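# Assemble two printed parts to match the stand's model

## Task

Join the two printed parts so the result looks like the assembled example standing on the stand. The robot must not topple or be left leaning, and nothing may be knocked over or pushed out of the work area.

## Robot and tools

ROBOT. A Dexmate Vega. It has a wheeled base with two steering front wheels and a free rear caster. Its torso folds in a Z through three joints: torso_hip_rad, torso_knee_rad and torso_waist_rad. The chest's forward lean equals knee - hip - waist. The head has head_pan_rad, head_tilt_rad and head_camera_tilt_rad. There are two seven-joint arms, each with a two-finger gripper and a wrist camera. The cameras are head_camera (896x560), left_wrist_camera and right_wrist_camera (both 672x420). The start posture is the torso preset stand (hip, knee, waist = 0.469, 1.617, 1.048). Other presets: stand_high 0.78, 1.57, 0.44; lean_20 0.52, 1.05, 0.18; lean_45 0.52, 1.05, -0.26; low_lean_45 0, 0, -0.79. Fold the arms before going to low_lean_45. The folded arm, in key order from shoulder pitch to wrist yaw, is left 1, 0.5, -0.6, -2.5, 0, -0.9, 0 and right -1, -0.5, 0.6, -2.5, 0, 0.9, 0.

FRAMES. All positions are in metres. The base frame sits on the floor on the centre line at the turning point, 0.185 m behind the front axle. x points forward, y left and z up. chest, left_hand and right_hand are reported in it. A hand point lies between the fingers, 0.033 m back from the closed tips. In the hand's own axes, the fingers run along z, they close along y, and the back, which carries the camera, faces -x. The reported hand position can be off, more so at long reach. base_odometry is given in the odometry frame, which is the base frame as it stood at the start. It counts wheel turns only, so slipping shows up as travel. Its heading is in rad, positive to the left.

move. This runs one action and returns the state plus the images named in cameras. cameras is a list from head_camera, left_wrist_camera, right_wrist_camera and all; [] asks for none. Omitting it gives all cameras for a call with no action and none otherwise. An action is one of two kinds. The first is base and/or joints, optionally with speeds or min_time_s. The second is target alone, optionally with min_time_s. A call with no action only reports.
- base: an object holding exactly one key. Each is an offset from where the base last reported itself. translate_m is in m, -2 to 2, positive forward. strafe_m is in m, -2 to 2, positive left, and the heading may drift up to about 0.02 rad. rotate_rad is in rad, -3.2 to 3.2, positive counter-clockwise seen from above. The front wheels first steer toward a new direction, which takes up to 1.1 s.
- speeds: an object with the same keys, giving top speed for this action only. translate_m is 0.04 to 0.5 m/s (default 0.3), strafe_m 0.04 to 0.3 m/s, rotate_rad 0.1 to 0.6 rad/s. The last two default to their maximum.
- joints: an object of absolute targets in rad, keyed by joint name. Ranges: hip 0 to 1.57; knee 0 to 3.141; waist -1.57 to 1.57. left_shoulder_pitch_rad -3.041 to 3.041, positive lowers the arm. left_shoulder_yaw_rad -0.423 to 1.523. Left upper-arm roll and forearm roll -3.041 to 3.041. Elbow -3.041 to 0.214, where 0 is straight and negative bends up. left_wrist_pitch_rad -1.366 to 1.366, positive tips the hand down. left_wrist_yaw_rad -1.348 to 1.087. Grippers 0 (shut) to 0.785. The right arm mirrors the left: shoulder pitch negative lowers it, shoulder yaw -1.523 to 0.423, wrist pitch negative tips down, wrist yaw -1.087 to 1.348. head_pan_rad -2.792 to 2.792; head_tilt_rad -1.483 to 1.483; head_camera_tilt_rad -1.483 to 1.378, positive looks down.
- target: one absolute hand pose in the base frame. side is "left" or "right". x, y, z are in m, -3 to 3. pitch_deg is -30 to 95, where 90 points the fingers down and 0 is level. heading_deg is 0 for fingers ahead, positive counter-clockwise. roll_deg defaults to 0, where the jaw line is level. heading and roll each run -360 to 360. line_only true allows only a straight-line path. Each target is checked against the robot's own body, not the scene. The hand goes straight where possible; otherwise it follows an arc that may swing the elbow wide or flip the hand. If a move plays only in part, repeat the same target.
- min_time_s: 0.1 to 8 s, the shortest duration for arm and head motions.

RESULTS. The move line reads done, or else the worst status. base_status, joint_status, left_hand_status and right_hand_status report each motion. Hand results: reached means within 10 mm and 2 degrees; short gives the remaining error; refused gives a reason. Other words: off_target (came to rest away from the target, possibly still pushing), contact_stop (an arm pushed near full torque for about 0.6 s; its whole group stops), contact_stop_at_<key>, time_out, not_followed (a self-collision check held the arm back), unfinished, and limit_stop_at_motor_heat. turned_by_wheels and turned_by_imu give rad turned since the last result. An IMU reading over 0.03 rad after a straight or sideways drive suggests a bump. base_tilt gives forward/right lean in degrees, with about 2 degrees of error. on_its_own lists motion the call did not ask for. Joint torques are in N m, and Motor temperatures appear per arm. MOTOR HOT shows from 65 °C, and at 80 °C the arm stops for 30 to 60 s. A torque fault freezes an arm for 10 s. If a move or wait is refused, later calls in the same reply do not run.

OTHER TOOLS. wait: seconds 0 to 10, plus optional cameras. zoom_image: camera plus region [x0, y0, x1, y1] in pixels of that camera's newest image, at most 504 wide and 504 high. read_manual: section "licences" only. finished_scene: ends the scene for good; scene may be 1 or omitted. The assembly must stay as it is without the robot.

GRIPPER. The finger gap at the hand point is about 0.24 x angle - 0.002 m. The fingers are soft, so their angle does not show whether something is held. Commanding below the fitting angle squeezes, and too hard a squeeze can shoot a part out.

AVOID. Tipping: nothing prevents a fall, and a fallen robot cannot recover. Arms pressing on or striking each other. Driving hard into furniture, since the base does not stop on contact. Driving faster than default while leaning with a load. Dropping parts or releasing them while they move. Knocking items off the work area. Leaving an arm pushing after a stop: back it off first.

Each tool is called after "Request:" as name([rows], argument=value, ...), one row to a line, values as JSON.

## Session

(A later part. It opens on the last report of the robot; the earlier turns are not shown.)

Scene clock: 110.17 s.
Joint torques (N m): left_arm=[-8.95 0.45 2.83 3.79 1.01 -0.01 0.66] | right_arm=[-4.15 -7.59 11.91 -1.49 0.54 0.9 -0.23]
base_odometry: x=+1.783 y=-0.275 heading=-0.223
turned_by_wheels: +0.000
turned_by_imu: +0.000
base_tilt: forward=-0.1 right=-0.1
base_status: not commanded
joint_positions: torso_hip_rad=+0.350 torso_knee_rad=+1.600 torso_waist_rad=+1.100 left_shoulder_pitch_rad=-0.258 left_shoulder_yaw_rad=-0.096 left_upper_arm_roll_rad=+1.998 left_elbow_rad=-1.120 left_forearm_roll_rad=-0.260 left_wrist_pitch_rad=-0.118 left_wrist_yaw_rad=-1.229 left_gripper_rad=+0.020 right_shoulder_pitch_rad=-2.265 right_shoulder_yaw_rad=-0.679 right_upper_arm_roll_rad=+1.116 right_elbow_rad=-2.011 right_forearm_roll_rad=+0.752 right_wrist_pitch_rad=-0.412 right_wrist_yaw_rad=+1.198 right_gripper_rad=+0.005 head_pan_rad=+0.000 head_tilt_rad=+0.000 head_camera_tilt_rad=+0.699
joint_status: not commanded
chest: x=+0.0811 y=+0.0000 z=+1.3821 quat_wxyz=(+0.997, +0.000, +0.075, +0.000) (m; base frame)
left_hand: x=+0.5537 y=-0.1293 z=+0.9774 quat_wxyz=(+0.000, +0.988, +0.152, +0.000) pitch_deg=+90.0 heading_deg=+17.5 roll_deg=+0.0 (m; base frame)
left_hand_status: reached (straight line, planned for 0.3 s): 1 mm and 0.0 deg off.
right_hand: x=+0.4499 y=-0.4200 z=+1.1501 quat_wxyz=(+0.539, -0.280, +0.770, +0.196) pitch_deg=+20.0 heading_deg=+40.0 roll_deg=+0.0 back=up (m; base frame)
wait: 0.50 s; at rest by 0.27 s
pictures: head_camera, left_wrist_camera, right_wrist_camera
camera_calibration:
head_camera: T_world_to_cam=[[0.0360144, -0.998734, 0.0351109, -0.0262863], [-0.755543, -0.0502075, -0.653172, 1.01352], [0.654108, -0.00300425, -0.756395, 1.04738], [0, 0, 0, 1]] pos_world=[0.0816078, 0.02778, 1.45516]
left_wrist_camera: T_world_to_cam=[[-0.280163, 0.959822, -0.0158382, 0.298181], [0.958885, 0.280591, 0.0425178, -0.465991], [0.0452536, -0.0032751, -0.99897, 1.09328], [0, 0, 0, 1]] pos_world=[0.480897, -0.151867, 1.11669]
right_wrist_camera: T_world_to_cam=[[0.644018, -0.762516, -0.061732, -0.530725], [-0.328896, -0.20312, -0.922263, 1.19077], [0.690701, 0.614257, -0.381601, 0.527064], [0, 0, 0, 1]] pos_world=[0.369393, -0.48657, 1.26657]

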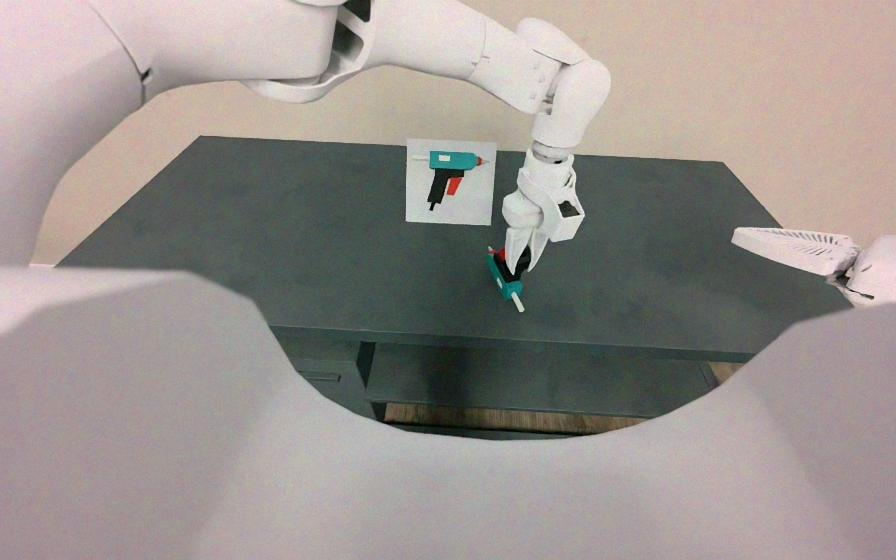

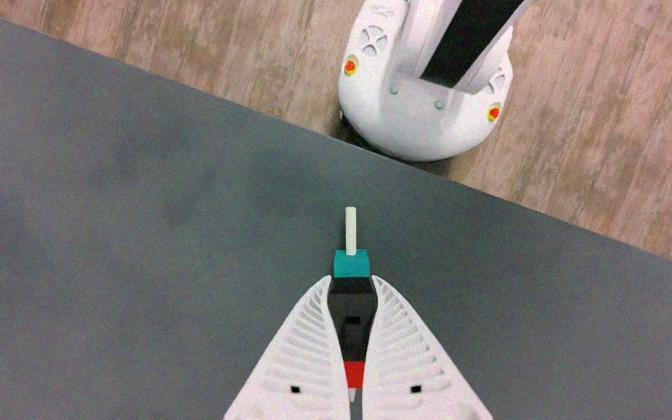

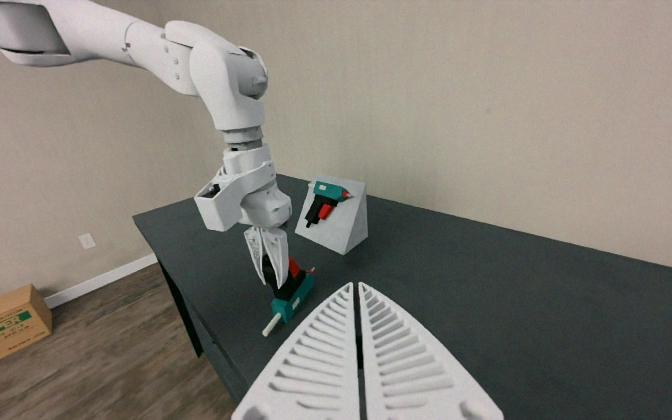

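Request:
zoom_image(camera="right_wrist_camera", region=[262, 255, 322, 330])

Request:
zoom_image(camera="head_camera", region=[480, 240, 530, 310])

Request:
zoom_image(camera="right_wrist_camera", region=[290, 170, 380, 260])

Request:
zoom_image(camera="head_camera", region=[405, 140, 495, 220])

Scaled by 6.720 from the camera's 672x420 image, which has a finer 960x600 frame.

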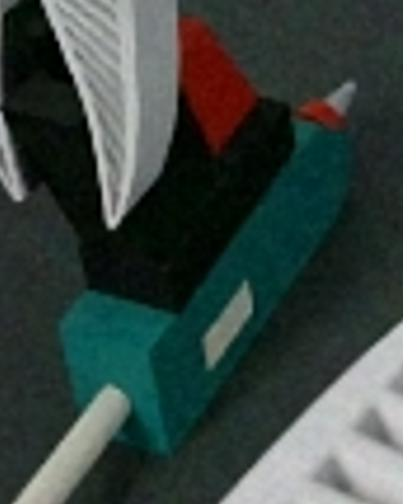

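Scaled by 7.200 from the camera's 896x560 image, which has a finer 960x600 frame.

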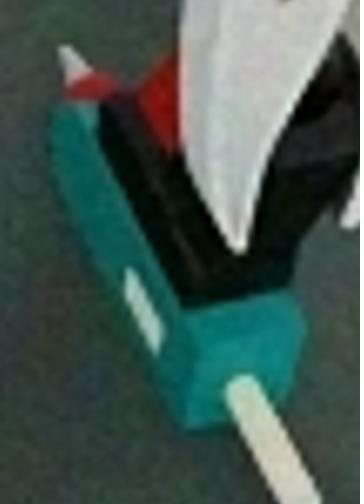

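Scaled by 5.600 from the camera's 672x420 image, which has a finer 960x600 frame.

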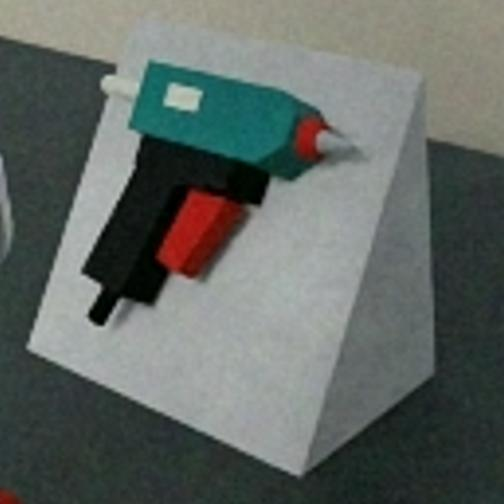

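Scaled by 5.600 from the camera's 896x560 image, which has a finer 960x600 frame.

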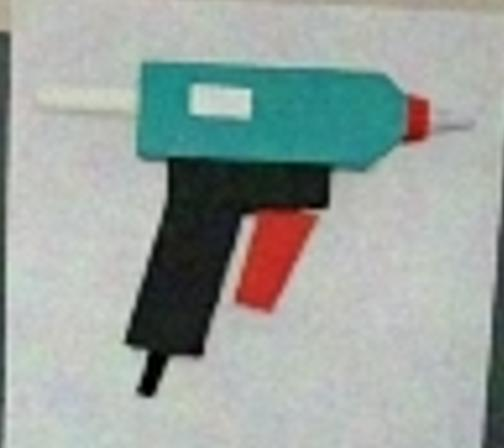

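Request:
move(joints={"left_gripper_rad":0.2}, min_time_s=1.5)

Request:
move(target={"side":"left","x":0.5537,"y":-0.129,"z":1.06,"pitch_deg":90,"heading_deg":17.5,"line_only":true})

Request:
move(target={"side":"left","x":0.46,"y":0.08,"z":1.08,"pitch_deg":90,"heading_deg":17.5}, cameras=["all"])

Request:
zoom_image(camera="right_wrist_camera", region=[240, 225, 330, 340])

Request:
zoom_image(camera="head_camera", region=[470, 220, 540, 320])

Request:
zoom_image(camera="left_wrist_camera", region=[0, 200, 200, 420])

Scene clock: 112.03 s.
Joint torques (N m): left_arm=[-16.83 -1.72 -4.75 4.87 0.06 -0.49 0.06] | right_arm=[-4.32 -7.87 12.26 -3.24 0.34 2.08 -0.16]
move: done
base_odometry: x=+1.783 y=-0.275 heading=-0.223
turned_by_wheels: +0.000
turned_by_imu: +0.000
base_tilt: forward=+0.0 right=-0.1
base_status: not commanded
joint_positions: torso_hip_rad=+0.350 torso_knee_rad=+1.600 torso_waist_rad=+1.100 left_shoulder_pitch_rad=-0.256 left_shoulder_yaw_rad=-0.097 left_upper_arm_roll_rad=+1.999 left_elbow_rad=-1.119 left_forearm_roll_rad=-0.259 left_wrist_pitch_rad=-0.118 left_wrist_yaw_rad=-1.228 left_gripper_rad=+0.200 right_shoulder_pitch_rad=-2.265 right_shoulder_yaw_rad=-0.679 right_upper_arm_roll_rad=+1.116 right_elbow_rad=-2.011 right_forearm_roll_rad=+0.752 right_wrist_pitch_rad=-0.412 right_wrist_yaw_rad=+1.198 right_gripper_rad=+0.005 head_pan_rad=+0.000 head_tilt_rad=+0.000 head_camera_tilt_rad=+0.699
joint_status: all done
chest: x=+0.0811 y=+0.0000 z=+1.3821 quat_wxyz=(+0.997, +0.000, +0.075, +0.000) (m; base frame)
left_hand: x=+0.5536 y=-0.1290 z=+0.9762 quat_wxyz=(+0.000, +0.988, +0.152, +0.000) pitch_deg=+90.0 heading_deg=+17.5 roll_deg=+0.0 (m; base frame)
right_hand: x=+0.4499 y=-0.4200 z=+1.1501 quat_wxyz=(+0.539, -0.280, +0.770, +0.196) pitch_deg=+20.0 heading_deg=+40.0 roll_deg=+0.0 back=up (m; base frame)
pictures: none

Scene clock: 114.03 s.
Joint torques (N m): left_arm=[-25.21 4.37 -12.23 3.69 -0.46 -0.35 -0.24] | right_arm=[-5.09 -7.4 11.55 -1.59 0.4 1.06 0.02]
move: done
base_odometry: x=+1.783 y=-0.275 heading=-0.223
turned_by_wheels: +0.000
turned_by_imu: +0.000
base_tilt: forward=+0.0 right=-0.1
base_status: not commanded
joint_positions: torso_hip_rad=+0.350 torso_knee_rad=+1.600 torso_waist_rad=+1.100 left_shoulder_pitch_rad=-0.381 left_shoulder_yaw_rad=-0.056 left_upper_arm_roll_rad=+1.923 left_elbow_rad=-1.173 left_forearm_roll_rad=-0.335 left_wrist_pitch_rad=-0.117 left_wrist_yaw_rad=-1.336 left_gripper_rad=+0.200 right_shoulder_pitch_rad=-2.265 right_shoulder_yaw_rad=-0.679 right_upper_arm_roll_rad=+1.116 right_elbow_rad=-2.011 right_forearm_roll_rad=+0.752 right_wrist_pitch_rad=-0.412 right_wrist_yaw_rad=+1.198 right_gripper_rad=+0.005 head_pan_rad=+0.000 head_tilt_rad=+0.000 head_camera_tilt_rad=+0.699
joint_status: not commanded
chest: x=+0.0811 y=+0.0000 z=+1.3821 quat_wxyz=(+0.997, +0.000, +0.075, +0.000) (m; base frame)
left_hand: x=+0.5539 y=-0.1290 z=+1.0565 quat_wxyz=(+0.000, +0.988, +0.152, +0.000) pitch_deg=+90.0 heading_deg=+17.5 roll_deg=+0.0 (m; base frame)
left_hand_status: reached (straight line, planned for 0.7 s): 4 mm and 0.0 deg off.
right_hand: x=+0.4499 y=-0.4200 z=+1.1501 quat_wxyz=(+0.539, -0.280, +0.770, +0.196) pitch_deg=+20.0 heading_deg=+40.0 roll_deg=+0.0 back=up (m; base frame)
pictures: none

Scene clock: 119.07 s.
Joint torques (N m): left_arm=[-18.63 2.1 -5.22 2.08 0.43 -0.26 0.42] | right_arm=[-4.3 -6.61 12.23 -2.08 0.41 -0.23 -0.37]
move: done
base_odometry: x=+1.783 y=-0.275 heading=-0.223
turned_by_wheels: +0.000
turned_by_imu: +0.000
base_tilt: forward=-0.1 right=-0.1
base_status: not commanded
joint_positions: torso_hip_rad=+0.350 torso_knee_rad=+1.600 torso_waist_rad=+1.100 left_shoulder_pitch_rad=-0.700 left_shoulder_yaw_rad=+0.716 left_upper_arm_roll_rad=+2.125 left_elbow_rad=-2.180 left_forearm_roll_rad=-0.266 left_wrist_pitch_rad=+0.035 left_wrist_yaw_rad=-1.209 left_gripper_rad=+0.200 right_shoulder_pitch_rad=-2.265 right_shoulder_yaw_rad=-0.679 right_upper_arm_roll_rad=+1.116 right_elbow_rad=-2.011 right_forearm_roll_rad=+0.752 right_wrist_pitch_rad=-0.412 right_wrist_yaw_rad=+1.198 right_gripper_rad=+0.005 head_pan_rad=+0.000 head_tilt_rad=+0.000 head_camera_tilt_rad=+0.699
joint_status: not commanded
chest: x=+0.0811 y=+0.0000 z=+1.3821 quat_wxyz=(+0.997, +0.000, +0.075, +0.000) (m; base frame)
left_hand: x=+0.4610 y=+0.0788 z=+1.0799 quat_wxyz=(+0.000, +0.988, +0.152, +0.000) pitch_deg=+90.0 heading_deg=+17.5 roll_deg=+0.0 (m; base frame)
left_hand_status: reached (straight line, planned for 3.5 s): 2 mm and 0.0 deg off.
right_hand: x=+0.4499 y=-0.4200 z=+1.1501 quat_wxyz=(+0.539, -0.280, +0.770, +0.196) pitch_deg=+20.0 heading_deg=+40.0 roll_deg=+0.0 back=up (m; base frame)
pictures: head_camera, left_wrist_camera, right_wrist_camera
camera_calibration:
head_camera: T_world_to_cam=[[0.0360144, -0.998734, 0.0351109, -0.0262863], [-0.755543, -0.0502075, -0.653172, 1.01352], [0.654108, -0.00300425, -0.756395, 1.04738], [0, 0, 0, 1]] pos_world=[0.0816078, 0.02778, 1.45516]
left_wrist_camera: T_world_to_cam=[[-0.280428, 0.959764, -0.0146014, 0.0727885], [0.958808, 0.280801, 0.0428782, -0.440244], [0.0452531, -0.00197568, -0.998974, 1.20048], [0, 0, 0, 1]] pos_world=[0.388196, 0.0561332, 1.21919]
right_wrist_camera: T_world_to_cam=[[0.644018, -0.762516, -0.061732, -0.530725], [-0.328896, -0.20312, -0.922263, 1.19077], [0.690701, 0.614257, -0.381601, 0.527064], [0, 0, 0, 1]] pos_world=[0.369393, -0.48657, 1.26657]

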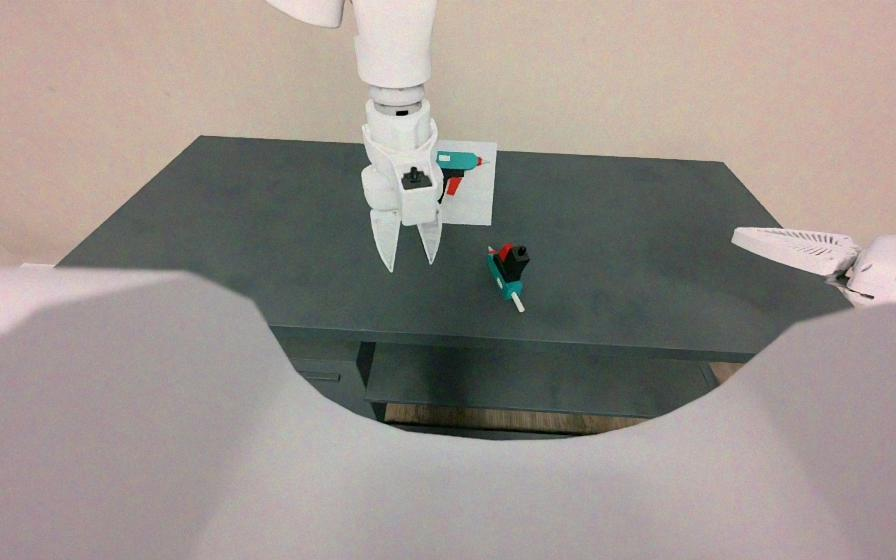

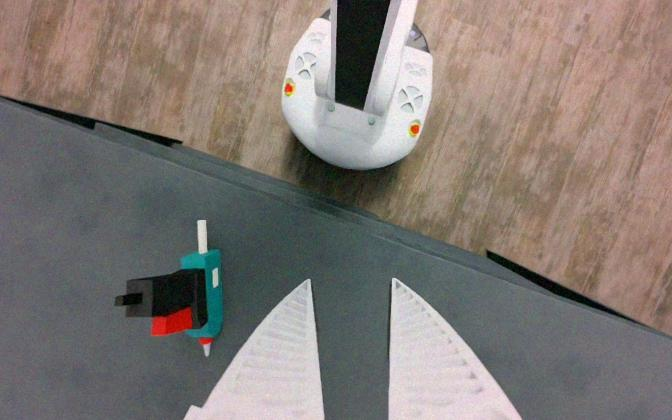

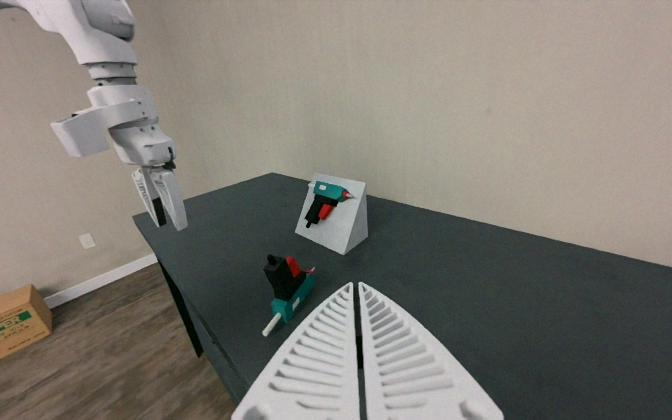

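Scaled by 4.383 from the camera's 672x420 image, which has a finer 960x600 frame.

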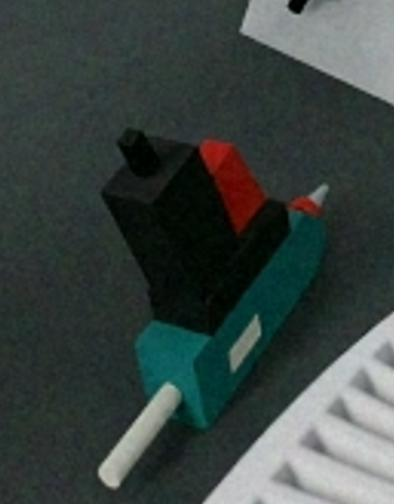

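Scaled by 5.040 from the camera's 896x560 image, which has a finer 960x600 frame.

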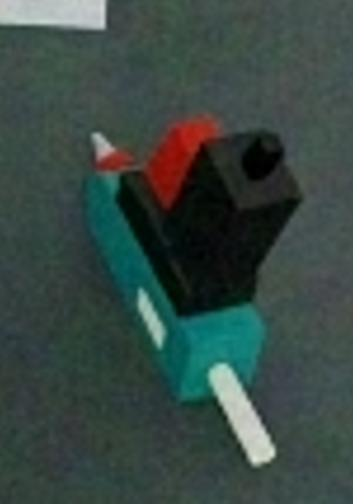

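Scaled by 2.291 from the camera's 672x420 image, which has a finer 960x600 frame.

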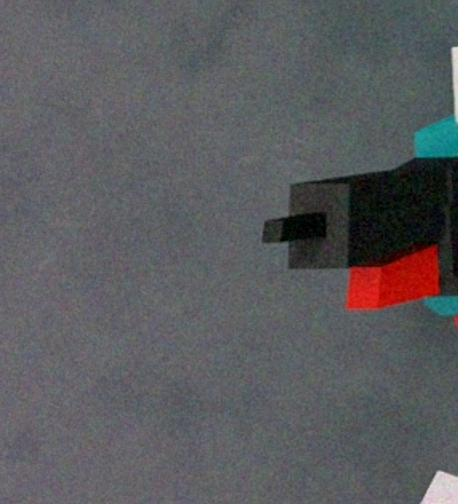

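Request:
zoom_image(camera="left_wrist_camera", region=[140, 210, 240, 370])

Scaled by 3.150 from the camera's 672x420 image, which has a finer 960x600 frame.

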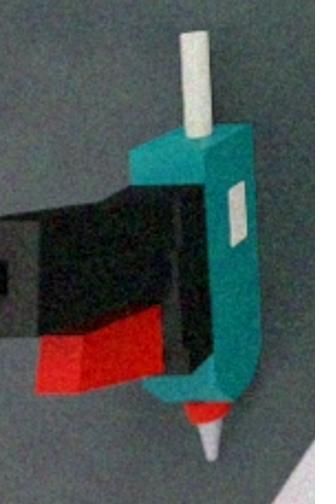

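Request:
finished_scene()

The scene is finished: the task was done.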